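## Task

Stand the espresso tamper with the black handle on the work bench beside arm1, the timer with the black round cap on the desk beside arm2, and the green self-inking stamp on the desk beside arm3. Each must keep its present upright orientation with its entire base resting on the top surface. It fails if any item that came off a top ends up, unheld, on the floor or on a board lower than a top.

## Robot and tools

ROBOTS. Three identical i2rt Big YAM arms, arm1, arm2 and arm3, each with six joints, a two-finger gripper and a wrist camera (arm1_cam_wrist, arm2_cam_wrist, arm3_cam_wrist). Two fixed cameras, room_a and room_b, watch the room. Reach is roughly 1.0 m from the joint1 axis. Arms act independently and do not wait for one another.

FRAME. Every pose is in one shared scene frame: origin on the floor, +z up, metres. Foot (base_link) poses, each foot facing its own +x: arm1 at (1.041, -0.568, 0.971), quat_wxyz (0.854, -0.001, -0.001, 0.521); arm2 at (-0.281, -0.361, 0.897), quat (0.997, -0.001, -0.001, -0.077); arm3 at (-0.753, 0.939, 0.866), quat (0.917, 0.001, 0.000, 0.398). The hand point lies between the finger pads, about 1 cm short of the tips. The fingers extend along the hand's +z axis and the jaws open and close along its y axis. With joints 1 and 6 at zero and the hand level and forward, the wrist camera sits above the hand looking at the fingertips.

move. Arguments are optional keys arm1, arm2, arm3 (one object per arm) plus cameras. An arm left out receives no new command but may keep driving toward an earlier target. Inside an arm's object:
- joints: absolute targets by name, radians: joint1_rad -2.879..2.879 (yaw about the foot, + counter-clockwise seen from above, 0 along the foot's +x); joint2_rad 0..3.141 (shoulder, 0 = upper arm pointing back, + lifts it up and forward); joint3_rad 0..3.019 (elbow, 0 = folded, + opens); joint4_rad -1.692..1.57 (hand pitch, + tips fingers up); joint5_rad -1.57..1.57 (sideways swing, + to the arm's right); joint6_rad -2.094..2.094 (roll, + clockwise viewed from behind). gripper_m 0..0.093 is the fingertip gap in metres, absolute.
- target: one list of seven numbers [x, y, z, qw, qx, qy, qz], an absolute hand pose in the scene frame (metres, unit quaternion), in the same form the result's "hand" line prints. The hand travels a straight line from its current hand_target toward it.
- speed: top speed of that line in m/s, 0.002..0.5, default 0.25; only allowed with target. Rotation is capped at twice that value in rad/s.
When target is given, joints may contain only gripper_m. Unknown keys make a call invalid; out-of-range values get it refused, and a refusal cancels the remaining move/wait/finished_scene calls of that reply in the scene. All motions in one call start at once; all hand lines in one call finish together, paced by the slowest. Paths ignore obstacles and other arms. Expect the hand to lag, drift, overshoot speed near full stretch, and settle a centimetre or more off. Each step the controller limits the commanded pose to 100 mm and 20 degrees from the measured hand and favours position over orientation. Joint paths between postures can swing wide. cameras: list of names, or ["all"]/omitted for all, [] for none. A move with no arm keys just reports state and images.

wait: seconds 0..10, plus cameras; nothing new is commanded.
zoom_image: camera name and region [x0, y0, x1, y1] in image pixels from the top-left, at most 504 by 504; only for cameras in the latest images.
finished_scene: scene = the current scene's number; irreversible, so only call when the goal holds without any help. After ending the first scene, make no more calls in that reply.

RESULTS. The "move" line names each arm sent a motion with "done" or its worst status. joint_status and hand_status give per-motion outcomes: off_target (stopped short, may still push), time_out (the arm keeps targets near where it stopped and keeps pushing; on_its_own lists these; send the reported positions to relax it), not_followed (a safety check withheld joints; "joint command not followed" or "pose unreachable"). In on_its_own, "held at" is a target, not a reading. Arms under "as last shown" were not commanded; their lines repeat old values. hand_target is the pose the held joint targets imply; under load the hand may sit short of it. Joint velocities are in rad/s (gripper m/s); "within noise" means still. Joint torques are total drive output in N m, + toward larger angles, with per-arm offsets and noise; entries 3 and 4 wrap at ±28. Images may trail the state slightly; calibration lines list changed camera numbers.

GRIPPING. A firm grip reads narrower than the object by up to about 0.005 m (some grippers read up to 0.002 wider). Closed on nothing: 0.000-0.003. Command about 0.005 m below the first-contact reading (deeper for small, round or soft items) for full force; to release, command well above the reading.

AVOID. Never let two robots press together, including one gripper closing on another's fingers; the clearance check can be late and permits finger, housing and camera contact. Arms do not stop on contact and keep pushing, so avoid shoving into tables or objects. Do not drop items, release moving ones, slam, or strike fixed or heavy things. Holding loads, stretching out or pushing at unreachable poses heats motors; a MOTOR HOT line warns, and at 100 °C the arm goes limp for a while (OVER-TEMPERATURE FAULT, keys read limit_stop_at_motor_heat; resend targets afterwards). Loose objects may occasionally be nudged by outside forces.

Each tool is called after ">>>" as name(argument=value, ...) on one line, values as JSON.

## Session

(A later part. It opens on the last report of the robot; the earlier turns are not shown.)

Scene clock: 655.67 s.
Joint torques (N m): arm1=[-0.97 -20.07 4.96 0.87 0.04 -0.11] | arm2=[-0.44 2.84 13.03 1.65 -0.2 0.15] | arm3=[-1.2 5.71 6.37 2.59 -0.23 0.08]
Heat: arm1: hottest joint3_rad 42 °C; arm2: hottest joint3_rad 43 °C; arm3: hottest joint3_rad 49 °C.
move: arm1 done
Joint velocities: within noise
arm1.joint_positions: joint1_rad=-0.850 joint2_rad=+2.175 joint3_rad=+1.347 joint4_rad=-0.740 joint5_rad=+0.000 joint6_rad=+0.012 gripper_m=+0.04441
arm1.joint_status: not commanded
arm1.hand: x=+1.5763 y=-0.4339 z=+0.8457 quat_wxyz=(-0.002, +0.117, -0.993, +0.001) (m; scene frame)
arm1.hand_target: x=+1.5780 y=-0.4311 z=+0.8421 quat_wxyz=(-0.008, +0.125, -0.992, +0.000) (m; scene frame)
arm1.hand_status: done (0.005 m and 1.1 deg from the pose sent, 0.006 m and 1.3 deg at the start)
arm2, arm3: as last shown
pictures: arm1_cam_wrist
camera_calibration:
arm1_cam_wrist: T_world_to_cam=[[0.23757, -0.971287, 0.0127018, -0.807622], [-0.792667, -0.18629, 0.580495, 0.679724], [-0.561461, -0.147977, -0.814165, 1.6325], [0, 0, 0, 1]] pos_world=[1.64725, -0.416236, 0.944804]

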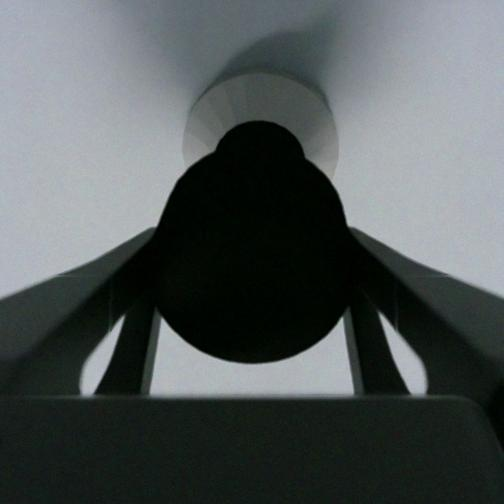

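>>> move(arm1={"joints":{"gripper_m":0.055}}, cameras=["arm1_cam_wrist"])

>>> move(arm1={"joints":{"gripper_m":0.085}}, cameras=["arm1_cam_wrist"])

>>> move(arm1={"target":[1.574,-0.432,1.0,0,-0.125,0.992,0.0],"speed":0.1}, cameras=["arm1_cam_wrist","room_b"])

Scene clock: 664.57 s.
Joint torques (N m): arm1=[-1.03 -20.13 4.96 0.66 -0.01 -0.11] | arm2=[-0.03 2.37 13.08 1.76 -0.21 0.17] | arm3=[-1.32 5.54 6.34 2.63 -0.25 0.08]
Heat: arm1: hottest joint3_rad 42 °C; arm2: hottest joint3_rad 43 °C; arm3: hottest joint3_rad 49 °C.
move: arm1 done
Joint velocities: within noise
arm1.joint_positions: joint1_rad=-0.850 joint2_rad=+2.175 joint3_rad=+1.347 joint4_rad=-0.734 joint5_rad=+0.001 joint6_rad=+0.012 gripper_m=+0.05489
arm1.joint_status: all done
arm1.hand: x=+1.5777 y=-0.4338 z=+0.8456 quat_wxyz=(-0.005, +0.117, -0.993, +0.001) (m; scene frame)
arm1.hand_target: x=+1.5780 y=-0.4311 z=+0.8421 quat_wxyz=(-0.008, +0.125, -0.992, +0.000) (m; scene frame)
arm1.hand_status: not commanded
arm2.joint_positions: joint1_rad=-0.015 joint2_rad=+0.544 joint3_rad=+1.416 joint4_rad=-1.346 joint5_rad=+0.004 joint6_rad=-0.009 gripper_m=+0.07995
arm2.joint_status: not commanded
arm2.hand: x=-0.0848 y=-0.3950 z=+1.4613 quat_wxyz=(-0.519, -0.069, -0.850, +0.049) (m; scene frame)
arm2.hand_target: x=-0.0972 y=-0.3924 z=+1.4857 quat_wxyz=(-0.542, -0.071, -0.836, +0.047) (m; scene frame)
arm2.hand_status: not commanded
arm3.joint_positions: joint1_rad=-2.056 joint2_rad=+0.506 joint3_rad=+1.440 joint4_rad=-1.339 joint5_rad=+0.000 joint6_rad=-0.007 gripper_m=+0.06197
arm3.joint_status: not commanded
arm3.hand: x=-0.6940 y=+0.7693 z=+1.4485 quat_wxyz=(-0.446, -0.482, -0.683, +0.320) (m; scene frame)
arm3.hand_target: x=-0.6916 y=+0.7655 z=+1.4496 quat_wxyz=(-0.450, -0.482, -0.681, +0.318) (m; scene frame)
arm3.hand_status: not commanded
pictures: arm1_cam_wrist
camera_calibration:
arm1_cam_wrist: T_world_to_cam=[[0.237469, -0.971298, 0.0137295, -0.808455], [-0.796011, -0.186474, 0.575842, 0.690145], [-0.556755, -0.147673, -0.817445, 1.62874], [0, 0, 0, 1]] pos_world=[1.64815, -0.416035, 0.945089]

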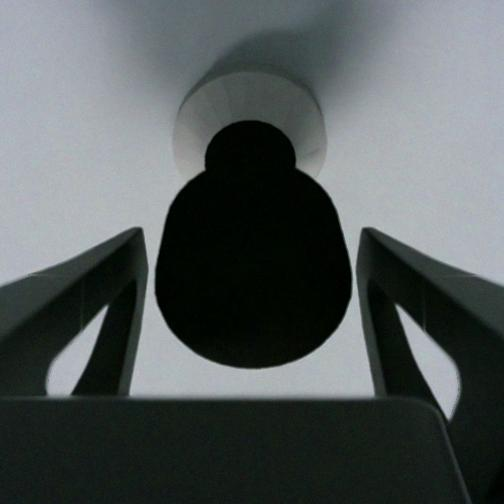

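Scene clock: 665.20 s.
Joint torques (N m): arm1=[-0.97 -20.07 4.97 0.66 -0.01 -0.11] | arm2=[0.5 2.67 13.04 1.74 -0.2 0.14] | arm3=[-1.08 5.71 6.38 2.66 -0.24 0.09]
Heat: arm1: hottest joint3_rad 42 °C; arm2: hottest joint3_rad 43 °C; arm3: hottest joint3_rad 49 °C.
move: arm1 done
Joint velocities: within noise
arm1.joint_positions: joint1_rad=-0.850 joint2_rad=+2.175 joint3_rad=+1.347 joint4_rad=-0.733 joint5_rad=+0.001 joint6_rad=+0.012 gripper_m=+0.08482
arm1.joint_status: all done
arm1.hand: x=+1.5778 y=-0.4338 z=+0.8456 quat_wxyz=(-0.005, +0.117, -0.993, +0.001) (m; scene frame)
arm1.hand_target: x=+1.5780 y=-0.4311 z=+0.8421 quat_wxyz=(-0.008, +0.125, -0.992, +0.000) (m; scene frame)
arm1.hand_status: not commanded
arm2, arm3: as last shown
pictures: arm1_cam_wrist
camera_calibration:
arm1_cam_wrist: T_world_to_cam=[[0.237465, -0.971298, 0.0138149, -0.808529], [-0.796252, -0.186484, 0.575506, 0.690858], [-0.556411, -0.147662, -0.817681, 1.6284], [0, 0, 0, 1]] pos_world=[1.64815, -0.416035, 0.945088]

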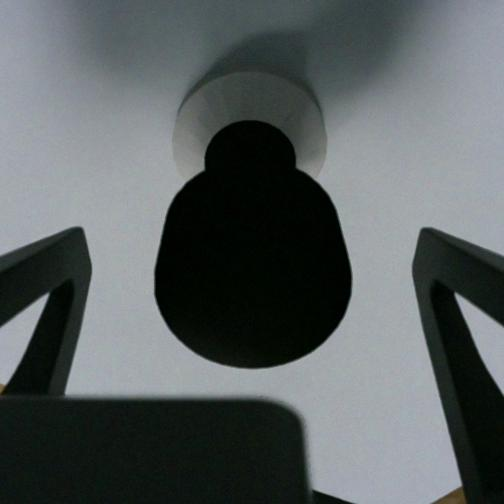

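Scene clock: 667.53 s.
Joint torques (N m): arm1=[-1.14 -20.42 9.78 -0.32 -0.04 -0.12] | arm2=[0.67 2.37 13.01 1.62 -0.19 0.12] | arm3=[-1.08 5.66 6.37 2.58 -0.24 0.08]
Heat: arm1: hottest joint3_rad 42 °C; arm2: hottest joint3_rad 43 °C; arm3: hottest joint3_rad 49 °C.
move: arm1 off_target
Joint velocities: within noise
arm1.joint_positions: joint1_rad=-0.850 joint2_rad=+1.935 joint3_rad=+1.363 joint4_rad=-1.053 joint5_rad=+0.001 joint6_rad=+0.012 gripper_m=+0.08490
arm1.joint_status: not commanded
arm1.hand: x=+1.5530 y=-0.4397 z=+0.9776 quat_wxyz=(+0.026, +0.117, -0.993, +0.005) (m; scene frame)
arm1.hand_target: x=+1.5730 y=-0.4324 z=+1.0005 quat_wxyz=(+0.000, +0.125, -0.992, +0.000) (m; scene frame)
arm1.hand_status: off_target (0.032 m and 3.1 deg from the pose sent, 0.154 m and 1.1 deg at the start)
arm2, arm3: as last shown
pictures: arm1_cam_wrist, room_b
camera_calibration:
arm1_cam_wrist: T_world_to_cam=[[0.238167, -0.971127, 0.0137684, -0.811216], [-0.759748, -0.177458, 0.625533, 0.492427], [-0.605029, -0.159442, -0.780076, 1.75523], [0, 0, 0, 1]] pos_world=[1.62929, -0.42055, 1.07235]

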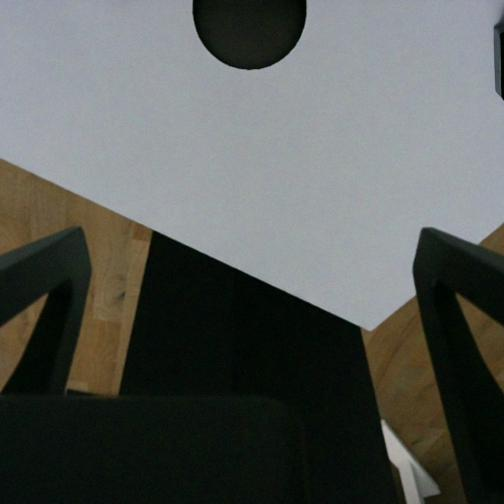

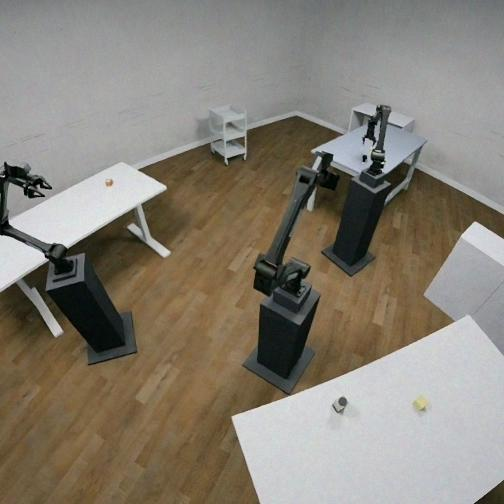

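>>> move(arm1={"target":[1.576,-0.6116,0.93,0,-0.2756,0.9613,0],"speed":0.12,"joints":{"gripper_m":0.093}}, cameras=["arm1_cam_wrist"])

>>> move(arm1={"target":[1.5735,-0.6112,0.852,0,-0.2756,0.9613,0],"speed":0.06}, cameras=["arm1_cam_wrist"])

Scene clock: 678.90 s.
Joint torques (N m): arm1=[-1.38 -18.73 5.7 0.64 -0.09 -0.17] | arm2=[-0.56 2.37 12.9 1.77 -0.24 0.14] | arm3=[-1.03 5.6 6.35 2.61 -0.24 0.08]
Heat: arm1: hottest joint3_rad 43 °C; arm2: hottest joint3_rad 43 °C; arm3: hottest joint3_rad 49 °C.
move: arm1 done
Joint velocities: within noise
arm1.joint_positions: joint1_rad=-1.177 joint2_rad=+1.990 joint3_rad=+1.320 joint4_rad=-0.904 joint5_rad=+0.001 joint6_rad=-0.626 gripper_m=+0.09290
arm1.joint_status: all done
arm1.hand: x=+1.5756 y=-0.6117 z=+0.9354 quat_wxyz=(+0.001, +0.269, -0.963, +0.001) (m; scene frame)
arm1.hand_target: x=+1.5759 y=-0.6117 z=+0.9300 quat_wxyz=(+0.000, +0.275, -0.961, +0.000) (m; scene frame)
arm1.hand_status: done (0.005 m and 0.8 deg from the pose sent, 0.180 m and 18.8 deg at the start)
arm2, arm3: as last shown
pictures: arm1_cam_wrist
camera_calibration:
arm1_cam_wrist: T_world_to_cam=[[0.523373, -0.852018, 0.0120616, -1.35804], [-0.694136, -0.418095, 0.585979, 0.291783], [-0.494222, -0.315058, -0.810237, 1.467], [0, 0, 0, 1]] pos_world=[1.63833, -0.572894, 1.03402]

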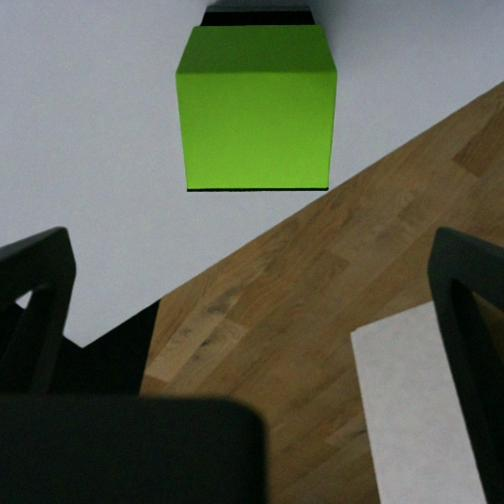

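Scene clock: 680.77 s.
Joint torques (N m): arm1=[-1.32 -19.31 4.67 0.7 -0.1 -0.13] | arm2=[-0.62 2.55 12.98 1.62 -0.21 0.19] | arm3=[-1.14 5.66 6.35 2.63 -0.24 0.07]
Heat: arm1: hottest joint3_rad 43 °C; arm2: hottest joint3_rad 43 °C; arm3: hottest joint3_rad 49 °C.
move: arm1 done
Joint velocities: within noise
arm1.joint_positions: joint1_rad=-1.177 joint2_rad=+2.127 joint3_rad=+1.293 joint4_rad=-0.739 joint5_rad=+0.001 joint6_rad=-0.626 gripper_m=+0.09290
arm1.joint_status: not commanded
arm1.hand: x=+1.5746 y=-0.6118 z=+0.8572 quat_wxyz=(+0.001, +0.269, -0.963, +0.001) (m; scene frame)
arm1.hand_target: x=+1.5736 y=-0.6113 z=+0.8522 quat_wxyz=(+0.000, +0.276, -0.961, +0.000) (m; scene frame)
arm1.hand_status: done (0.005 m and 0.7 deg from the pose sent, 0.084 m and 0.8 deg at the start)
arm2, arm3: as last shown
pictures: arm1_cam_wrist
camera_calibration:
arm1_cam_wrist: T_world_to_cam=[[0.523719, -0.851799, 0.0125284, -1.35733], [-0.6944, -0.418332, 0.585497, 0.337642], [-0.493485, -0.315336, -0.810578, 1.40209], [0, 0, 0, 1]] pos_world=[1.63723, -0.572796, 0.95582]

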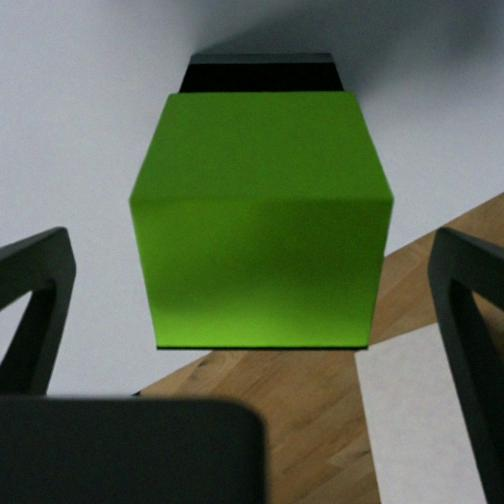

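>>> move(arm1={"joints":{"gripper_m":0.0515}}, cameras=[])

>>> move(arm1={"joints":{"gripper_m":0.046}}, cameras=["arm1_cam_wrist"])

>>> move(arm1={"target":[1.5735,-0.6112,1.07,0,-0.2756,0.9613,0],"speed":0.1}, cameras=["arm1_cam_wrist"])

Scene clock: 691.27 s.
Joint torques (N m): arm1=[-1.38 -19.31 4.71 0.61 -0.1 -0.13] | arm2=[0.03 3.14 12.86 1.48 -0.19 0.16] | arm3=[-0.97 5.6 6.35 2.56 -0.25 0.08]
Heat: arm1: hottest joint3_rad 42 °C; arm2: hottest joint3_rad 44 °C; arm3: hottest joint3_rad 49 °C.
move: arm1 done
Joint velocities: within noise
arm1.joint_positions: joint1_rad=-1.177 joint2_rad=+2.127 joint3_rad=+1.293 joint4_rad=-0.739 joint5_rad=+0.001 joint6_rad=-0.626 gripper_m=+0.05192
arm1.joint_status: all done
arm1.hand: x=+1.5747 y=-0.6117 z=+0.8572 quat_wxyz=(+0.000, +0.269, -0.963, +0.001) (m; scene frame)
arm1.hand_target: x=+1.5736 y=-0.6113 z=+0.8522 quat_wxyz=(+0.000, +0.275, -0.961, +0.000) (m; scene frame)
arm1.hand_status: not commanded
arm2, arm3: as last shown
pictures: none
No camera images: "cameras" was empty.

Scene clock: 691.67 s.
Joint torques (N m): arm1=[-1.32 -19.37 4.68 0.62 -0.1 -0.12] | arm2=[0.32 2.67 13.03 1.69 -0.2 0.16] | arm3=[-1.14 5.48 6.37 2.63 -0.25 0.08]
Heat: arm1: hottest joint3_rad 42 °C; arm2: hottest joint3_rad 44 °C; arm3: hottest joint3_rad 49 °C.
move: arm1 off_target
Joint velocities: within noise
arm1.joint_positions: joint1_rad=-1.177 joint2_rad=+2.127 joint3_rad=+1.293 joint4_rad=-0.739 joint5_rad=+0.001 joint6_rad=-0.626 gripper_m=+0.05093
arm1.joint_status: gripper_m off_target (ended at +0.05095, target +0.04600)
arm1.hand: x=+1.5747 y=-0.6117 z=+0.8572 quat_wxyz=(+0.000, +0.269, -0.963, +0.001) (m; scene frame)
arm1.hand_target: x=+1.5736 y=-0.6113 z=+0.8522 quat_wxyz=(+0.000, +0.275, -0.961, +0.000) (m; scene frame)
arm1.hand_status: not commanded
arm2, arm3: as last shown
pictures: arm1_cam_wrist
camera_calibration:
arm1_cam_wrist: T_world_to_cam=[[0.523674, -0.851828, 0.0124407, -1.35724], [-0.694647, -0.4185, 0.585084, 0.338357], [-0.493185, -0.315035, -0.810877, 1.40219], [0, 0, 0, 1]] pos_world=[1.63733, -0.572795, 0.955918]

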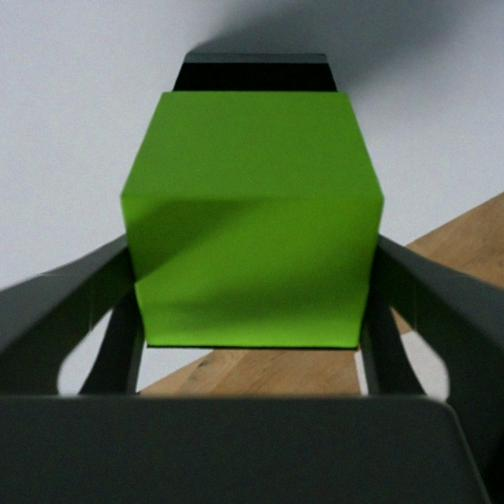

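Scene clock: 694.60 s.
Joint torques (N m): arm1=[-1.38 -19.66 10.76 -0.31 -0.08 -0.13] | arm2=[-0.03 2.37 12.96 1.73 -0.23 0.16] | arm3=[-1.08 5.66 6.38 2.63 -0.25 0.09]
Heat: arm1: hottest joint3_rad 43 °C; arm2: hottest joint3_rad 44 °C; arm3: hottest joint3_rad 49 °C.
move: arm1 off_target
Joint velocities: within noise
arm1.joint_positions: joint1_rad=-1.177 joint2_rad=+1.823 joint3_rad=+1.386 joint4_rad=-1.197 joint5_rad=+0.001 joint6_rad=-0.626 gripper_m=+0.05092
arm1.joint_status: not commanded
arm1.hand: x=+1.5514 y=-0.6096 z=+1.0432 quat_wxyz=(+0.029, +0.269, -0.963, -0.010) (m; scene frame)
arm1.hand_target: x=+1.5720 y=-0.6111 z=+1.0703 quat_wxyz=(+0.000, +0.275, -0.961, +0.000) (m; scene frame)
arm1.hand_status: off_target (0.035 m and 3.6 deg from the pose sent, 0.213 m and 0.7 deg at the start)
arm2, arm3: as last shown
pictures: arm1_cam_wrist
camera_calibration:
arm1_cam_wrist: T_world_to_cam=[[0.52327, -0.851845, -0.0234071, -1.30755], [-0.658136, -0.421423, 0.623907, 0.115341], [-0.541337, -0.311067, -0.781148, 1.5882], [0, 0, 0, 1]] pos_world=[1.61987, -0.57119, 1.13805]

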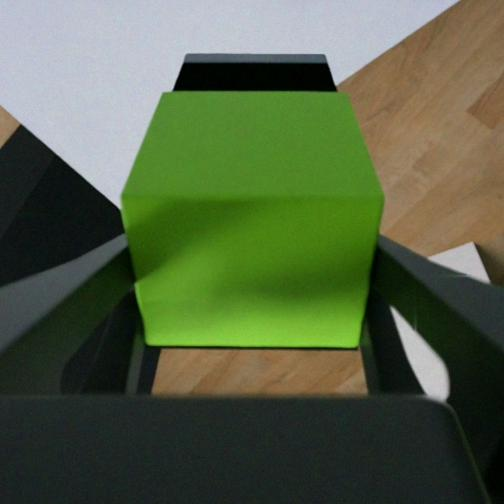

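>>> move(arm1={"joints":{"joint1_rad":1.89,"joint2_rad":1.92,"joint3_rad":1.66,"joint4_rad":-1.30,"joint6_rad":1.57}}, cameras=["arm1_cam_wrist"])

Scene clock: 705.33 s.
Joint torques (N m): arm1=[-1.73 -21.89 8.65 -0.25 0.17 0.16] | arm2=[-0.03 2.37 13.12 1.85 -0.2 0.14] | arm3=[-1.26 5.71 6.37 2.66 -0.25 0.08]
Heat: arm1: hottest joint3_rad 44 °C; arm2: hottest joint3_rad 44 °C; arm3: hottest joint3_rad 49 °C.
move: arm1 done
Joint velocities: within noise
arm1.joint_positions: joint1_rad=+1.895 joint2_rad=+1.937 joint3_rad=+1.639 joint4_rad=-1.289 joint5_rad=-0.003 joint6_rad=+1.557 gripper_m=+0.05090
arm1.joint_status: all done
arm1.hand: x=+0.4654 y=-0.4804 z=+1.0688 quat_wxyz=(-0.005, +0.657, -0.754, +0.009) (m; scene frame)
arm1.hand_target: x=+0.4606 y=-0.4765 z=+1.0863 quat_wxyz=(+0.003, +0.650, -0.760, -0.003) (m; scene frame)
arm1.hand_status: not commanded
arm2.joint_positions: joint1_rad=-0.015 joint2_rad=+0.544 joint3_rad=+1.416 joint4_rad=-1.346 joint5_rad=+0.004 joint6_rad=-0.009 gripper_m=+0.07995
arm2.joint_status: not commanded
arm2.hand: x=-0.0848 y=-0.3950 z=+1.4613 quat_wxyz=(-0.519, -0.069, -0.850, +0.049) (m; scene frame)
arm2.hand_target: x=-0.0972 y=-0.3924 z=+1.4857 quat_wxyz=(-0.542, -0.071, -0.836, +0.047) (m; scene frame)
arm2.hand_status: not commanded
arm3.joint_positions: joint1_rad=-2.056 joint2_rad=+0.506 joint3_rad=+1.440 joint4_rad=-1.339 joint5_rad=+0.000 joint6_rad=-0.007 gripper_m=+0.06197
arm3.joint_status: not commanded
arm3.hand: x=-0.6940 y=+0.7693 z=+1.4485 quat_wxyz=(-0.446, -0.482, -0.683, +0.320) (m; scene frame)
arm3.hand_target: x=-0.6916 y=+0.7655 z=+1.4496 quat_wxyz=(-0.450, -0.482, -0.681, +0.318) (m; scene frame)
arm3.hand_status: not commanded
pictures: arm1_cam_wrist
camera_calibration:
arm1_cam_wrist: T_world_to_cam=[[0.990977, -0.130596, 0.0301442, -0.55702], [-0.123288, -0.799984, 0.587219, -0.952444], [-0.0525736, -0.585637, -0.808867, 0.730826], [0, 0, 0, 1]] pos_world=[0.472991, -0.406686, 1.16722]

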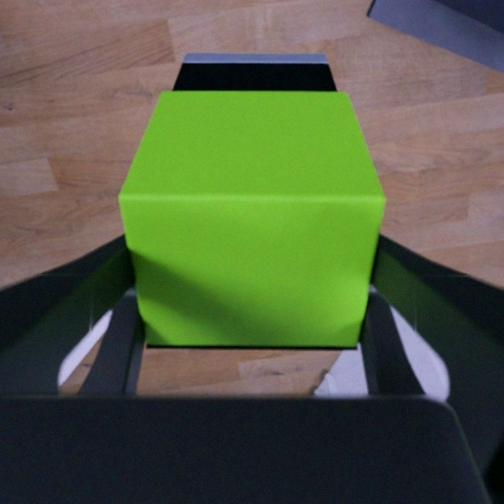

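>>> move(arm2={"target":[0.32,-0.453,0.985,0.8166,0.0450,0.5718,-0.0643],"speed":0.15,"joints":{"gripper_m":0.093}}, cameras=["arm2_cam_wrist"])

>>> move(arm2={"target":[0.408,-0.466,1.019,0.8166,0.0450,0.5718,-0.0643],"speed":0.08}, cameras=["arm2_cam_wrist"])

Scene clock: 718.77 s.
Joint torques (N m): arm1=[-1.73 -22.01 8.65 -0.24 0.18 0.15] | arm2=[0.97 -15.09 5.94 2.92 -0.1 0.16] | arm3=[-1.26 5.71 6.41 2.66 -0.25 0.07]
Heat: arm1: hottest joint3_rad 44 °C; arm2: hottest joint3_rad 44 °C; arm3: hottest joint3_rad 49 °C.
move: arm2 off_target
Joint velocities: within noise
arm1, arm3: as last shown
arm1.joint_positions: joint1_rad=+1.895 joint2_rad=+1.937 joint3_rad=+1.639 joint4_rad=-1.290 joint5_rad=-0.003 joint6_rad=+1.557 gripper_m=+0.05090
arm1.hand: x=+0.4655 y=-0.4804 z=+1.0688 quat_wxyz=(-0.005, +0.657, -0.754, +0.009) (m; scene frame)
arm2.joint_positions: joint1_rad=-0.008 joint2_rad=+2.144 joint3_rad=+0.760 joint4_rad=+1.556 joint5_rad=+0.008 joint6_rad=-0.008 gripper_m=+0.09292
arm2.joint_status: all done
arm2.hand: x=+0.3110 y=-0.4602 z=+0.9766 quat_wxyz=(-0.762, -0.053, -0.641, +0.068) (m; scene frame)
arm2.hand_target: x=+0.3199 y=-0.4529 z=+0.9855 quat_wxyz=(-0.776, -0.049, -0.626, +0.061) (m; scene frame)
arm2.hand_status: off_target (0.014 m and 10.2 deg from the pose sent, 0.628 m and 47.1 deg at the start; a joint's target at an end of its range on 38 of 154 steps)
pictures: arm2_cam_wrist
camera_calibration:
arm2_cam_wrist: T_world_to_cam=[[-0.166397, -0.986016, 0.00921332, -0.411558], [-0.439208, 0.0657473, -0.895976, 1.04349], [0.882841, -0.153134, -0.444006, 0.20905], [0, 0, 0, 1]] pos_world=[0.20527, -0.442397, 1.03156]

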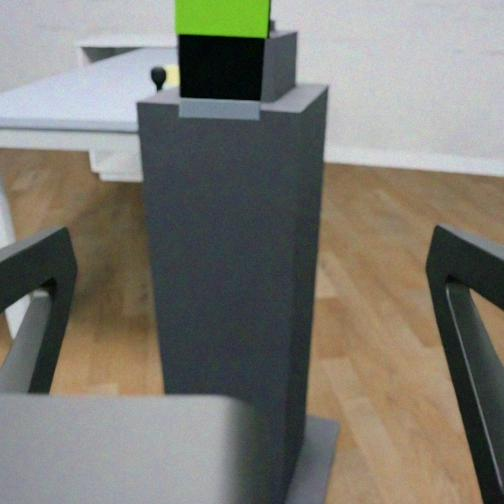

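Scene clock: 720.57 s.
Joint torques (N m): arm1=[-1.79 -22.01 8.68 -0.27 0.17 0.15] | arm2=[1.49 -18.32 8.73 1.4 -0.04 0.14] | arm3=[-1.03 5.6 6.34 2.62 -0.24 0.08]
Heat: arm1: hottest joint3_rad 44 °C; arm2: hottest joint3_rad 43 °C; arm3: hottest joint3_rad 49 °C.
move: arm2 off_target
Joint velocities: within noise
arm1, arm3: as last shown
arm2.joint_positions: joint1_rad=-0.008 joint2_rad=+2.223 joint3_rad=+1.040 joint4_rad=+1.511 joint5_rad=+0.008 joint6_rad=-0.008 gripper_m=+0.09292
arm2.joint_status: not commanded
arm2.hand: x=+0.3951 y=-0.4737 z=+1.0147 quat_wxyz=(-0.810, -0.048, -0.579, +0.072) (m; scene frame)
arm2.hand_target: x=+0.4072 y=-0.4657 z=+1.0192 quat_wxyz=(-0.817, -0.045, -0.572, +0.064) (m; scene frame)
arm2.hand_status: off_target (0.016 m and 1.5 deg from the pose sent, 0.106 m and 10.2 deg at the start)
pictures: arm2_cam_wrist
camera_calibration:
arm2_cam_wrist: T_world_to_cam=[[-0.167229, -0.985882, 0.00846927, -0.410048], [-0.295399, 0.0419073, -0.954454, 1.10679], [0.940624, -0.162114, -0.298237, -0.0254], [0, 0, 0, 1]] pos_world=[0.282265, -0.454759, 1.05228]

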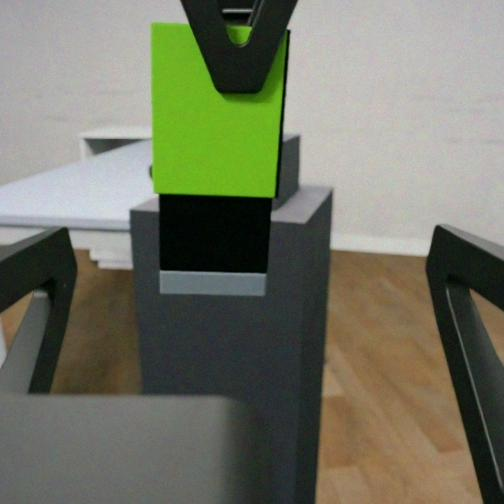

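>>> move(arm2={"target":[0.435,-0.459,1.027,0.8166,0.0450,0.5718,-0.0643],"speed":0.06}, cameras=["arm2_cam_wrist"])

Scene clock: 733.00 s.
Joint torques (N m): arm1=[-1.73 -22.01 8.66 -0.23 0.17 0.15] | arm2=[0.38 -18.37 9.69 1.46 0.11 0.06] | arm3=[-1.08 5.77 6.35 2.66 -0.25 0.08]
Heat: arm1: hottest joint3_rad 44 °C; arm2: hottest joint3_rad 43 °C; arm3: hottest joint3_rad 49 °C.
move: arm2 off_target
Joint velocities: within noise
arm1, arm3: as last shown
arm2.joint_positions: joint1_rad=+0.014 joint2_rad=+2.234 joint3_rad=+1.114 joint4_rad=+1.445 joint5_rad=+0.023 joint6_rad=-0.008 gripper_m=+0.09292
arm2.joint_status: not commanded
arm2.hand: x=+0.4219 y=-0.4651 z=+1.0207 quat_wxyz=(-0.810, -0.048, -0.581, +0.067) (m; scene frame)
arm2.hand_target: x=+0.4341 y=-0.4587 z=+1.0272 quat_wxyz=(-0.817, -0.045, -0.572, +0.064) (m; scene frame)
arm2.hand_status: off_target (0.016 m and 1.4 deg from the pose sent, 0.044 m and 1.5 deg at the start)
pictures: arm2_cam_wrist
camera_calibration:
arm2_cam_wrist: T_world_to_cam=[[-0.159602, -0.987174, 0.00373017, -0.396118], [-0.298303, 0.0446257, -0.953427, 1.12148], [0.941033, -0.153282, -0.3016, -0.0400094], [0, 0, 0, 1]] pos_world=[0.30897, -0.447217, 1.05866]

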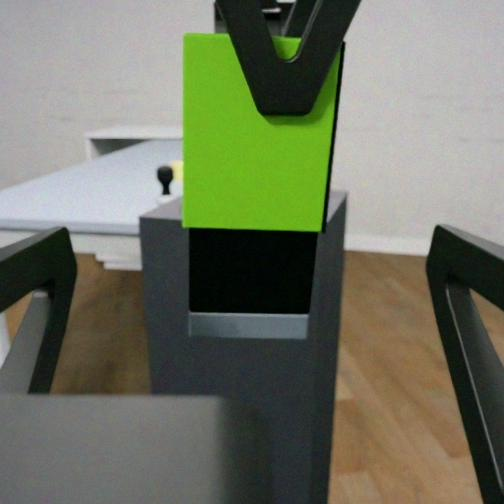

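>>> move(arm2={"target":[0.491,-0.470,1.039,0.8166,0.0450,0.5718,-0.0643],"speed":0.05}, cameras=["arm2_cam_wrist","arm1_cam_wrist"])

Scene clock: 740.03 s.
Joint torques (N m): arm1=[-1.67 -22.07 8.68 -0.25 0.17 0.15] | arm2=[0.26 -20.89 11.25 1.55 -0.13 0.03] | arm3=[-0.91 5.54 6.38 2.59 -0.25 0.09]
Heat: arm1: hottest joint3_rad 44 °C; arm2: hottest joint3_rad 42 °C; arm3: hottest joint3_rad 49 °C.
move: arm2 off_target
Joint velocities: within noise
arm1, arm3: as last shown
arm2.joint_positions: joint1_rad=+0.014 joint2_rad=+2.284 joint3_rad=+1.294 joint4_rad=+1.309 joint5_rad=+0.023 joint6_rad=-0.008 gripper_m=+0.09292
arm2.joint_status: not commanded
arm2.hand: x=+0.4773 y=-0.4729 z=+1.0291 quat_wxyz=(-0.808, -0.048, -0.583, +0.067) (m; scene frame)
arm2.hand_target: x=+0.4898 y=-0.4696 z=+1.0392 quat_wxyz=(-0.817, -0.045, -0.572, +0.064) (m; scene frame)
arm2.hand_status: off_target (0.017 m and 1.7 deg from the pose sent, 0.072 m and 1.4 deg at the start)
pictures: arm1_cam_wrist, arm2_cam_wrist
camera_calibration:
arm1_cam_wrist: T_world_to_cam=[[0.990914, -0.131004, 0.0304419, -0.557615], [-0.123792, -0.799915, 0.587207, -0.952232], [-0.0525755, -0.58564, -0.808864, 0.730769], [0, 0, 0, 1]] pos_world=[0.47309, -0.406786, 1.16722]
arm2_cam_wrist: T_world_to_cam=[[-0.159624, -0.98717, 0.00388707, -0.395235], [-0.304038, 0.0454156, -0.951577, 1.14754], [0.939192, -0.153076, -0.307387, -0.0838477], [0, 0, 0, 1]] pos_world=[0.364556, -0.455115, 1.06773]

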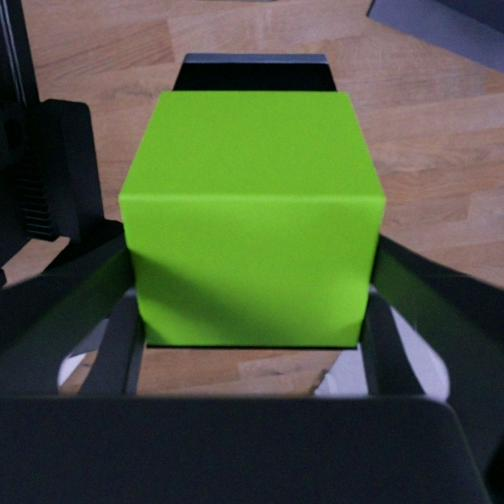

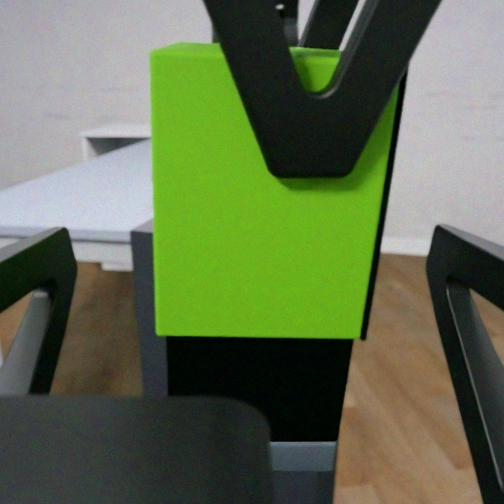

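>>> move(arm2={"joints":{"gripper_m":0.046}}, cameras=["arm2_cam_wrist"])

>>> move(arm2={"joints":{"gripper_m":0.040}}, cameras=["arm1_cam_wrist","arm2_cam_wrist"])

Scene clock: 755.80 s.
Joint torques (N m): arm1=[-1.67 -22.01 8.66 -0.27 0.09 0.1] | arm2=[1.03 -20.37 11.17 1.61 -0.18 0] | arm3=[-1.26 5.83 6.41 2.63 -0.25 0.07]
Heat: arm1: hottest joint3_rad 45 °C; arm2: hottest joint3_rad 42 °C; arm3: hottest joint3_rad 49 °C.
move: arm2 done
Joint velocities: within noise
arm1.joint_positions: joint1_rad=+1.894 joint2_rad=+1.937 joint3_rad=+1.639 joint4_rad=-1.290 joint5_rad=+0.000 joint6_rad=+1.560 gripper_m=+0.05090
arm1.joint_status: not commanded
arm1.hand: x=+0.4656 y=-0.4793 z=+1.0688 quat_wxyz=(-0.006, +0.656, -0.755, +0.008) (m; scene frame)
arm1.hand_target: x=+0.4606 y=-0.4764 z=+1.0863 quat_wxyz=(+0.003, +0.650, -0.760, -0.003) (m; scene frame)
arm1.hand_status: not commanded
arm2.joint_positions: joint1_rad=+0.014 joint2_rad=+2.284 joint3_rad=+1.294 joint4_rad=+1.308 joint5_rad=+0.023 joint6_rad=-0.008 gripper_m=+0.04624
arm2.joint_status: all done
arm2.hand: x=+0.4774 y=-0.4730 z=+1.0289 quat_wxyz=(-0.808, -0.048, -0.584, +0.067) (m; scene frame)
arm2.hand_target: x=+0.4898 y=-0.4696 z=+1.0391 quat_wxyz=(-0.817, -0.045, -0.572, +0.064) (m; scene frame)
arm2.hand_status: not commanded
arm3: as last shown
pictures: arm2_cam_wrist
camera_calibration:
arm2_cam_wrist: T_world_to_cam=[[-0.159638, -0.987168, 0.00394186, -0.395255], [-0.30446, 0.0454361, -0.951441, 1.14752], [0.939052, -0.153087, -0.307807, -0.0835719], [0, 0, 0, 1]] pos_world=[0.364755, -0.455116, 1.06763]

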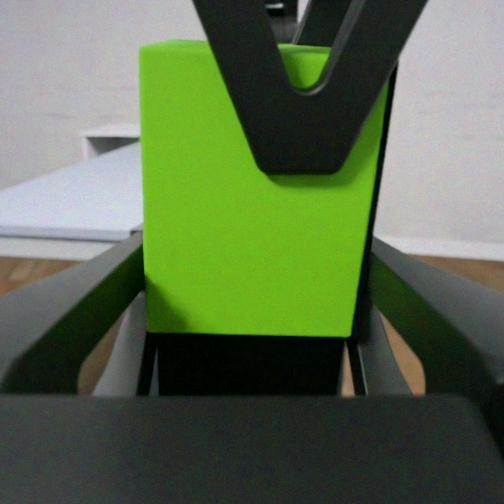

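Scene clock: 756.20 s.
Joint torques (N m): arm1=[-1.61 -21.95 8.66 -0.25 0.09 0.09] | arm2=[0.38 -20.48 11.26 1.52 -0.12 0.07] | arm3=[-1.2 5.6 6.34 2.62 -0.24 0.09]
Heat: arm1: hottest joint3_rad 45 °C; arm2: hottest joint3_rad 42 °C; arm3: hottest joint3_rad 49 °C.
move: arm2 off_target
Joint velocities: within noise
arm1.joint_positions: joint1_rad=+1.893 joint2_rad=+1.937 joint3_rad=+1.639 joint4_rad=-1.290 joint5_rad=+0.000 joint6_rad=+1.563 gripper_m=+0.05090
arm1.joint_status: not commanded
arm1.hand: x=+0.4657 y=-0.4788 z=+1.0688 quat_wxyz=(-0.006, +0.654, -0.756, +0.008) (m; scene frame)
arm1.hand_target: x=+0.4606 y=-0.4765 z=+1.0863 quat_wxyz=(+0.003, +0.651, -0.759, -0.003) (m; scene frame)
arm1.hand_status: not commanded
arm2.joint_positions: joint1_rad=+0.014 joint2_rad=+2.284 joint3_rad=+1.294 joint4_rad=+1.308 joint5_rad=+0.023 joint6_rad=-0.007 gripper_m=+0.04446
arm2.joint_status: gripper_m off_target (ended at +0.04448, target +0.04000)
arm2.hand: x=+0.4774 y=-0.4730 z=+1.0289 quat_wxyz=(-0.808, -0.048, -0.584, +0.067) (m; scene frame)
arm2.hand_target: x=+0.4898 y=-0.4696 z=+1.0391 quat_wxyz=(-0.817, -0.045, -0.572, +0.064) (m; scene frame)
arm2.hand_status: not commanded
arm3: as last shown
pictures: arm1_cam_wrist, arm2_cam_wrist
camera_calibration:
arm1_cam_wrist: T_world_to_cam=[[0.989875, -0.138612, 0.0305791, -0.560976], [-0.130171, -0.800547, 0.584961, -0.945815], [-0.0566025, -0.583019, -0.810485, 0.736594], [0, 0, 0, 1]] pos_world=[0.473871, -0.40548, 1.16742]
arm2_cam_wrist: T_world_to_cam=[[-0.159369, -0.987214, 0.00311446, -0.394587], [-0.304339, 0.0461287, -0.951446, 1.1478], [0.939138, -0.152579, -0.307799, -0.0833954], [0, 0, 0, 1]] pos_world=[0.364756, -0.455213, 1.06763]

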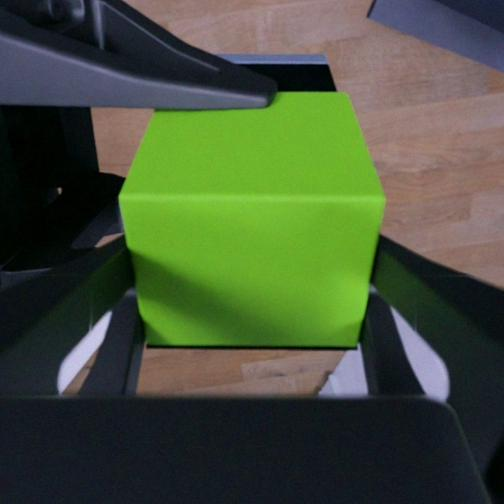

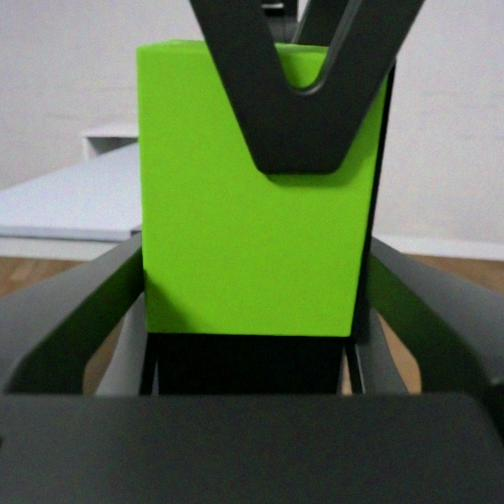

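>>> move(arm1={"joints":{"gripper_m":0.064}}, cameras=["arm1_cam_wrist","arm2_cam_wrist"])

>>> move(arm1={"target":[0.4606,-0.4765,1.15,0,0.651,-0.759,0],"speed":0.06}, arm2={"target":[0.4898,-0.4696,1.0,0.8166,0.0450,0.5718,-0.0643],"speed":0.05}, cameras=["arm1_cam_wrist","arm2_cam_wrist"])

Scene clock: 762.87 s.
Joint torques (N m): arm1=[-1.61 -22.01 8.68 -0.24 0.09 0.09] | arm2=[0.62 -21.25 11.1 1.68 -0.14 0.05] | arm3=[-1.26 5.71 6.41 2.61 -0.24 0.1]
Heat: arm1: hottest joint3_rad 45 °C; arm2: hottest joint3_rad 43 °C; arm3: hottest joint3_rad 49 °C.
move: arm1 done
Joint velocities: within noise
arm1.joint_positions: joint1_rad=+1.893 joint2_rad=+1.937 joint3_rad=+1.639 joint4_rad=-1.290 joint5_rad=+0.000 joint6_rad=+1.564 gripper_m=+0.06391
arm1.joint_status: all done
arm1.hand: x=+0.4657 y=-0.4788 z=+1.0688 quat_wxyz=(-0.006, +0.654, -0.756, +0.008) (m; scene frame)
arm1.hand_target: x=+0.4606 y=-0.4765 z=+1.0863 quat_wxyz=(+0.003, +0.651, -0.759, -0.003) (m; scene frame)
arm1.hand_status: not commanded
arm2.joint_positions: joint1_rad=+0.013 joint2_rad=+2.290 joint3_rad=+1.294 joint4_rad=+1.305 joint5_rad=+0.023 joint6_rad=-0.007 gripper_m=+0.04441
arm2.joint_status: not commanded
arm2.hand: x=+0.4776 y=-0.4733 z=+1.0237 quat_wxyz=(-0.805, -0.048, -0.587, +0.067) (m; scene frame)
arm2.hand_target: x=+0.4898 y=-0.4699 z=+1.0393 quat_wxyz=(-0.817, -0.045, -0.572, +0.064) (m; scene frame)
arm2.hand_status: not commanded
arm3: as last shown
pictures: arm1_cam_wrist, arm2_cam_wrist
camera_calibration:
arm1_cam_wrist: T_world_to_cam=[[0.989825, -0.138965, 0.0305913, -0.561108], [-0.130462, -0.800489, 0.584975, -0.94567], [-0.0568028, -0.583014, -0.810474, 0.736678], [0, 0, 0, 1]] pos_world=[0.47387, -0.405479, 1.16742]
arm2_cam_wrist: T_world_to_cam=[[-0.159733, -0.987155, 0.00333528, -0.394867], [-0.312916, 0.0474283, -0.948596, 1.14462], [0.936253, -0.152566, -0.316472, -0.0749127], [0, 0, 0, 1]] pos_world=[0.365235, -0.455511, 1.06339]

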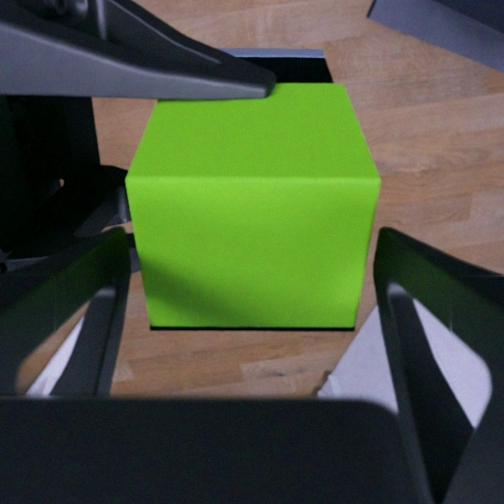

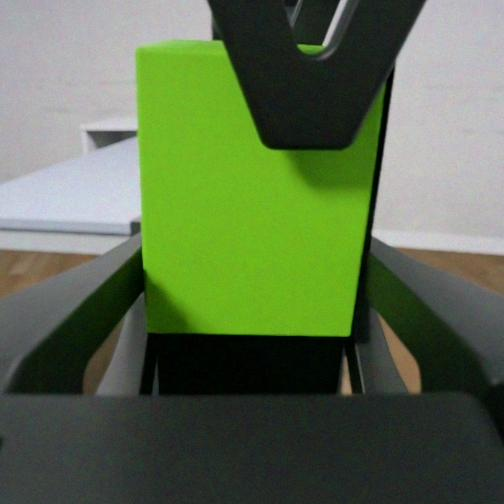

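Scene clock: 764.60 s.
Joint torques (N m): arm1=[-1.55 -21.48 11.64 -0.36 0.14 0.08] | arm2=[0.38 -21.6 10.65 3.08 -0.16 0.04] | arm3=[-1.32 5.66 6.42 2.65 -0.24 0.09]
Heat: arm1: hottest joint3_rad 45 °C; arm2: hottest joint3_rad 42 °C; arm3: hottest joint3_rad 49 °C.
move: arm1 off_target; arm2 off_target
Joint velocities: within noise
arm1.joint_positions: joint1_rad=+1.893 joint2_rad=+1.902 joint3_rad=+1.721 joint4_rad=-1.451 joint5_rad=+0.000 joint6_rad=+1.564 gripper_m=+0.06394
arm1.joint_status: not commanded
arm1.hand: x=+0.4775 y=-0.4806 z=+1.1196 quat_wxyz=(-0.020, +0.654, -0.756, +0.025) (m; scene frame)
arm1.hand_target: x=+0.4623 y=-0.4768 z=+1.1501 quat_wxyz=(+0.000, +0.651, -0.759, +0.000) (m; scene frame)
arm1.hand_status: off_target (0.035 m and 3.7 deg from the pose sent, 0.081 m and 1.2 deg at the start)
arm2.joint_positions: joint1_rad=+0.014 joint2_rad=+2.373 joint3_rad=+1.312 joint4_rad=+1.342 joint5_rad=+0.023 joint6_rad=-0.007 gripper_m=+0.04440
arm2.joint_status: not commanded
arm2.hand: x=+0.4772 y=-0.4730 z=+0.9785 quat_wxyz=(-0.797, -0.049, -0.599, +0.066) (m; scene frame)
arm2.hand_target: x=+0.4882 y=-0.4692 z=+1.0000 quat_wxyz=(-0.816, -0.045, -0.572, +0.064) (m; scene frame)
arm2.hand_status: off_target (0.025 m and 3.9 deg from the pose sent, 0.027 m and 2.3 deg at the start)
arm3.joint_positions: joint1_rad=-2.056 joint2_rad=+0.506 joint3_rad=+1.440 joint4_rad=-1.339 joint5_rad=+0.000 joint6_rad=-0.007 gripper_m=+0.06197
arm3.joint_status: not commanded
arm3.hand: x=-0.6940 y=+0.7693 z=+1.4485 quat_wxyz=(-0.446, -0.482, -0.683, +0.320) (m; scene frame)
arm3.hand_target: x=-0.6916 y=+0.7655 z=+1.4496 quat_wxyz=(-0.450, -0.482, -0.681, +0.318) (m; scene frame)
arm3.hand_status: not commanded
pictures: arm1_cam_wrist, arm2_cam_wrist
camera_calibration:
arm1_cam_wrist: T_world_to_cam=[[0.987534, -0.138531, 0.0747334, -0.622669], [-0.155945, -0.796568, 0.584089, -0.960246], [-0.0213843, -0.588462, -0.808242, 0.755484], [0, 0, 0, 1]] pos_world=[0.481318, -0.406587, 1.21802]
arm2_cam_wrist: T_world_to_cam=[[-0.159312, -0.987221, 0.00388309, -0.395244], [-0.339698, 0.0511247, -0.939144, 1.10682], [0.926944, -0.150936, -0.343501, -0.0571236], [0, 0, 0, 1]] pos_world=[0.365968, -0.455401, 1.02138]

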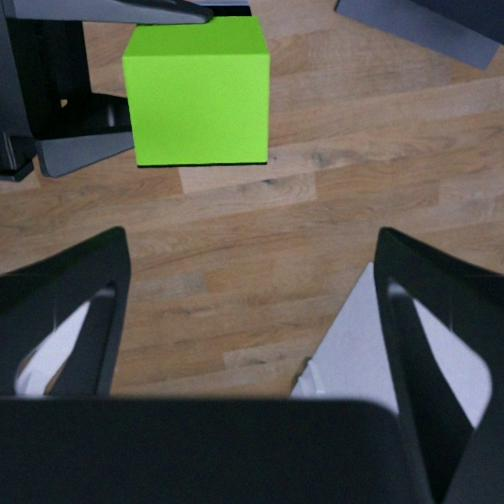

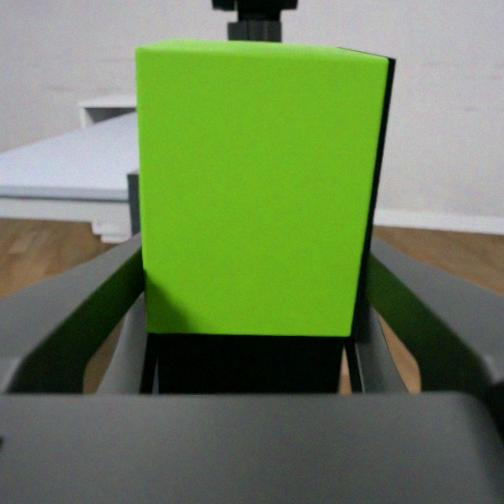

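>>> move(arm2={"joints":{"joint1_rad":2.06,"joint4_rad":1.385}}, arm1={"joints":{"joint2_rad":0.414,"joint3_rad":1.66,"joint4_rad":-1.46,"joint6_rad":0}}, cameras=[])

>>> move(arm2={"target":[-0.548,0.379,0.93,0.4756,-0.4606,0.3238,0.6757],"speed":0.08}, cameras=["arm2_cam_wrist"])

>>> move(arm3={"target":[-0.533,0.332,1.10,0.0067,-0.1736,0.9848,-0.0321],"speed":0.12,"joints":{"gripper_m":0.072}}, cameras=["arm3_cam_wrist","arm2_cam_wrist"])

Scene clock: 777.87 s.
Joint torques (N m): arm1=[-1.49 4.95 3.74 1.47 0.06 -0.13] | arm2=[0.38 -21.71 7.47 2.62 -0.02 0.06] | arm3=[-1.26 5.6 6.39 2.66 -0.25 0.08]
Heat: arm1: hottest joint3_rad 47 °C; arm2: hottest joint3_rad 42 °C; arm3: hottest joint3_rad 49 °C.
move: arm1 done; arm2 done
Joint velocities: within noise
arm1.joint_positions: joint1_rad=+1.893 joint2_rad=+0.412 joint3_rad=+1.661 joint4_rad=-1.453 joint5_rad=+0.000 joint6_rad=+0.013 gripper_m=+0.06396
arm1.joint_status: all done
arm1.hand: x=+0.9746 y=-0.5564 z=+1.6272 quat_wxyz=(-0.043, +0.773, -0.065, -0.629) (m; scene frame)
arm1.hand_target: x=+0.9736 y=-0.5559 z=+1.6249 quat_wxyz=(-0.048, +0.777, -0.061, -0.625) (m; scene frame)
arm1.hand_status: not commanded
arm2.joint_positions: joint1_rad=+2.062 joint2_rad=+2.373 joint3_rad=+1.353 joint4_rad=+1.362 joint5_rad=+0.019 joint6_rad=-0.007 gripper_m=+0.04426
arm2.joint_status: all done
arm2.hand: x=-0.5331 y=+0.3720 z=+0.9991 quat_wxyz=(-0.480, +0.467, -0.338, -0.661) (m; scene frame)
arm2.hand_target: x=-0.5307 y=+0.3725 z=+1.0027 quat_wxyz=(-0.485, +0.458, -0.334, -0.666) (m; scene frame)
arm2.hand_status: not commanded
arm3: as last shown
pictures: none
No camera images: "cameras" was empty.

Scene clock: 779.50 s.
Joint torques (N m): arm1=[-1.55 4.89 3.77 1.47 0.06 -0.12] | arm2=[1.08 -22.3 10.1 2.69 -0.2 0.13] | arm3=[-1.14 5.83 6.38 2.56 -0.25 0.08]
Heat: arm1: hottest joint3_rad 47 °C; arm2: hottest joint3_rad 42 °C; arm3: hottest joint3_rad 49 °C.
move: arm2 off_target
Joint velocities: within noise
arm1, arm3: as last shown
arm1.hand: x=+0.9746 y=-0.5564 z=+1.6272 quat_wxyz=(-0.044, +0.773, -0.064, -0.629) (m; scene frame)
arm2.joint_positions: joint1_rad=+2.063 joint2_rad=+2.558 joint3_rad=+1.430 joint4_rad=+1.437 joint5_rad=+0.007 joint6_rad=-0.007 gripper_m=+0.04426
arm2.joint_status: not commanded
arm2.hand: x=-0.5353 y=+0.3714 z=+0.9084 quat_wxyz=(-0.471, +0.481, -0.342, -0.655) (m; scene frame)
arm2.hand_target: x=-0.5475 y=+0.3776 z=+0.9302 quat_wxyz=(-0.476, +0.461, -0.324, -0.676) (m; scene frame)
arm2.hand_status: off_target (0.026 m and 4.0 deg from the pose sent, 0.071 m and 2.5 deg at the start)
pictures: arm2_cam_wrist
camera_calibration:
arm2_cam_wrist: T_world_to_cam=[[0.94505, 0.32684, 0.00752978, 0.377078], [0.111427, -0.300365, -0.947293, 1.0334], [-0.307351, 0.896078, -0.320279, -0.0859017], [0, 0, 0, 1]] pos_world=[-0.497908, 0.264128, 0.948582]

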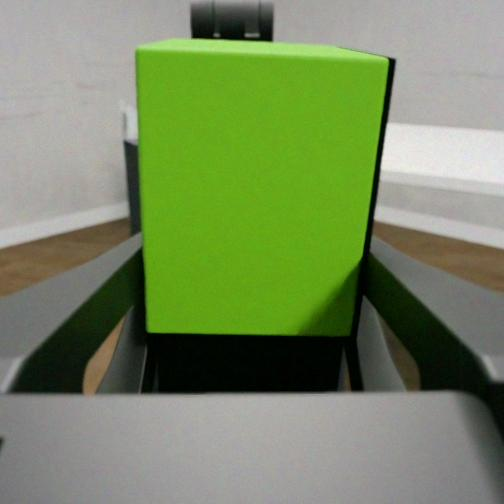

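Scene clock: 788.20 s.
Joint torques (N m): arm1=[-1.49 4.84 3.75 1.47 0.06 -0.12] | arm2=[0.44 -22.83 9.98 2.85 -0.24 0.14] | arm3=[-0.73 -15.85 12.81 -0.12 -0.04 -0.09]
Heat: arm1: hottest joint3_rad 46 °C; arm2: hottest joint3_rad 41 °C; arm3: hottest joint3_rad 50 °C.
move: arm3 off_target
Joint velocities: within noise
arm1, arm2: as last shown
arm2.hand: x=-0.5353 y=+0.3713 z=+0.9085 quat_wxyz=(-0.471, +0.481, -0.342, -0.655) (m; scene frame)
arm2.hand_target: x=-0.5475 y=+0.3776 z=+0.9301 quat_wxyz=(-0.475, +0.461, -0.324, -0.676) (m; scene frame)
arm3.joint_positions: joint1_rad=-2.050 joint2_rad=+2.006 joint3_rad=+2.058 joint4_rad=-1.598 joint5_rad=-0.007 joint6_rad=-1.564 gripper_m=+0.07193
arm3.joint_status: all done
arm3.hand: x=-0.5422 y=+0.3444 z=+1.0814 quat_wxyz=(-0.005, +0.166, -0.986, +0.010) (m; scene frame)
arm3.hand_target: x=-0.5333 y=+0.3333 z=+1.1000 quat_wxyz=(-0.007, +0.173, -0.984, +0.033) (m; scene frame)
arm3.hand_status: off_target (0.024 m and 2.7 deg from the pose sent, 0.582 m and 106.0 deg at the start)
pictures: arm2_cam_wrist, arm3_cam_wrist
camera_calibration:
arm2_cam_wrist: T_world_to_cam=[[0.944939, 0.327157, 0.00765528, 0.376853], [0.111515, -0.299922, -0.947423, 1.03352], [-0.307661, 0.896111, -0.319891, -0.0863114], [0, 0, 0, 1]] pos_world=[-0.49791, 0.264029, 0.948683]
arm3_cam_wrist: T_world_to_cam=[[0.327088, -0.944892, 0.0138985, 0.487858], [-0.771258, -0.258426, 0.581702, -0.954581], [-0.546054, -0.200987, -0.813283, 0.777291], [0, 0, 0, 1]] pos_world=[-0.471358, 0.37051, 1.18066]

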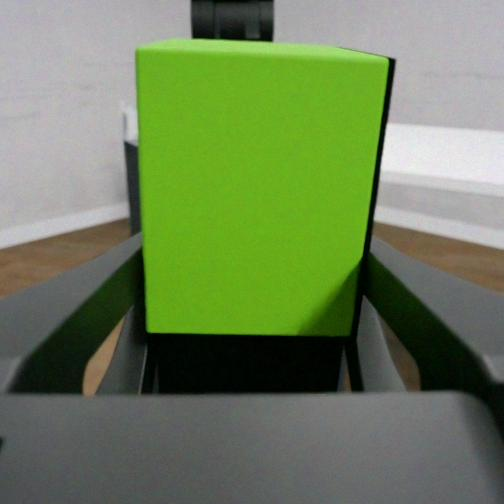

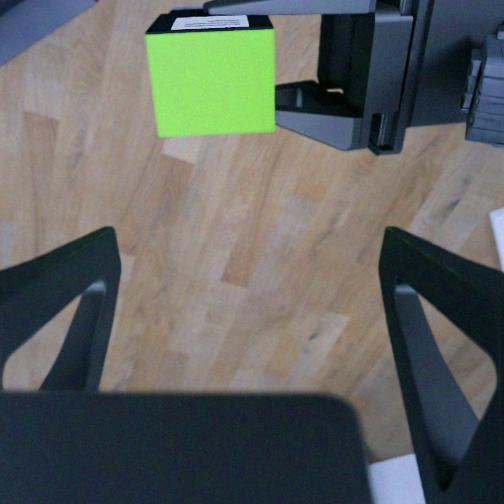

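>>> move(arm3={"target":[-0.5295,0.3626,1.02,0.005,-0.196,0.9806,-0.022],"speed":0.06}, cameras=["arm3_cam_wrist"])

Scene clock: 804.43 s.
Joint torques (N m): arm1=[-1.55 4.84 3.75 1.48 0.06 -0.12] | arm2=[1.32 -22.77 9.94 2.84 -0.2 0.14] | arm3=[-0.67 -19.14 7.61 0.59 -0.05 -0.07]
Heat: arm1: hottest joint3_rad 44 °C; arm2: hottest joint2_rad 41 °C; arm3: hottest joint3_rad 53 °C.
move: arm3 off_target
Joint velocities: within noise
arm1, arm2: as last shown
arm3.joint_positions: joint1_rad=-2.029 joint2_rad=+1.992 joint3_rad=+1.825 joint4_rad=-1.396 joint5_rad=-0.007 joint6_rad=-1.588 gripper_m=+0.07193
arm3.joint_status: not commanded
arm3.hand: x=-0.5346 y=+0.3618 z=+1.0011 quat_wxyz=(-0.003, +0.188, -0.982, +0.002) (m; scene frame)
arm3.hand_target: x=-0.5296 y=+0.3627 z=+1.0199 quat_wxyz=(-0.005, +0.196, -0.980, +0.022) (m; scene frame)
arm3.hand_status: off_target (0.020 m and 2.5 deg from the pose sent, 0.065 m and 3.8 deg at the start)
pictures: arm3_cam_wrist
camera_calibration:
arm3_cam_wrist: T_world_to_cam=[[0.369002, -0.929424, -0.00280105, 0.536508], [-0.755324, -0.301634, 0.58181, -0.873578], [-0.541593, -0.212574, -0.81332, 0.726149], [0, 0, 0, 1]] pos_world=[-0.46453, 0.389503, 1.10035]

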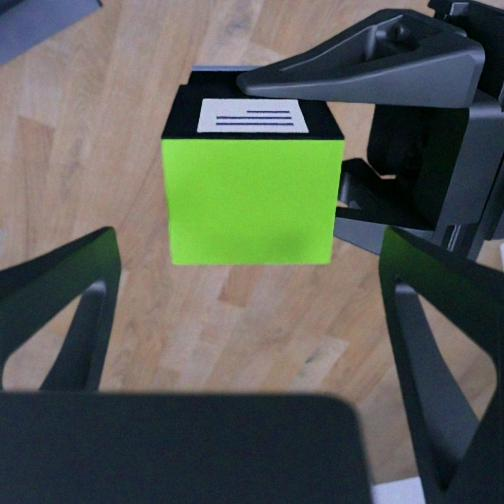

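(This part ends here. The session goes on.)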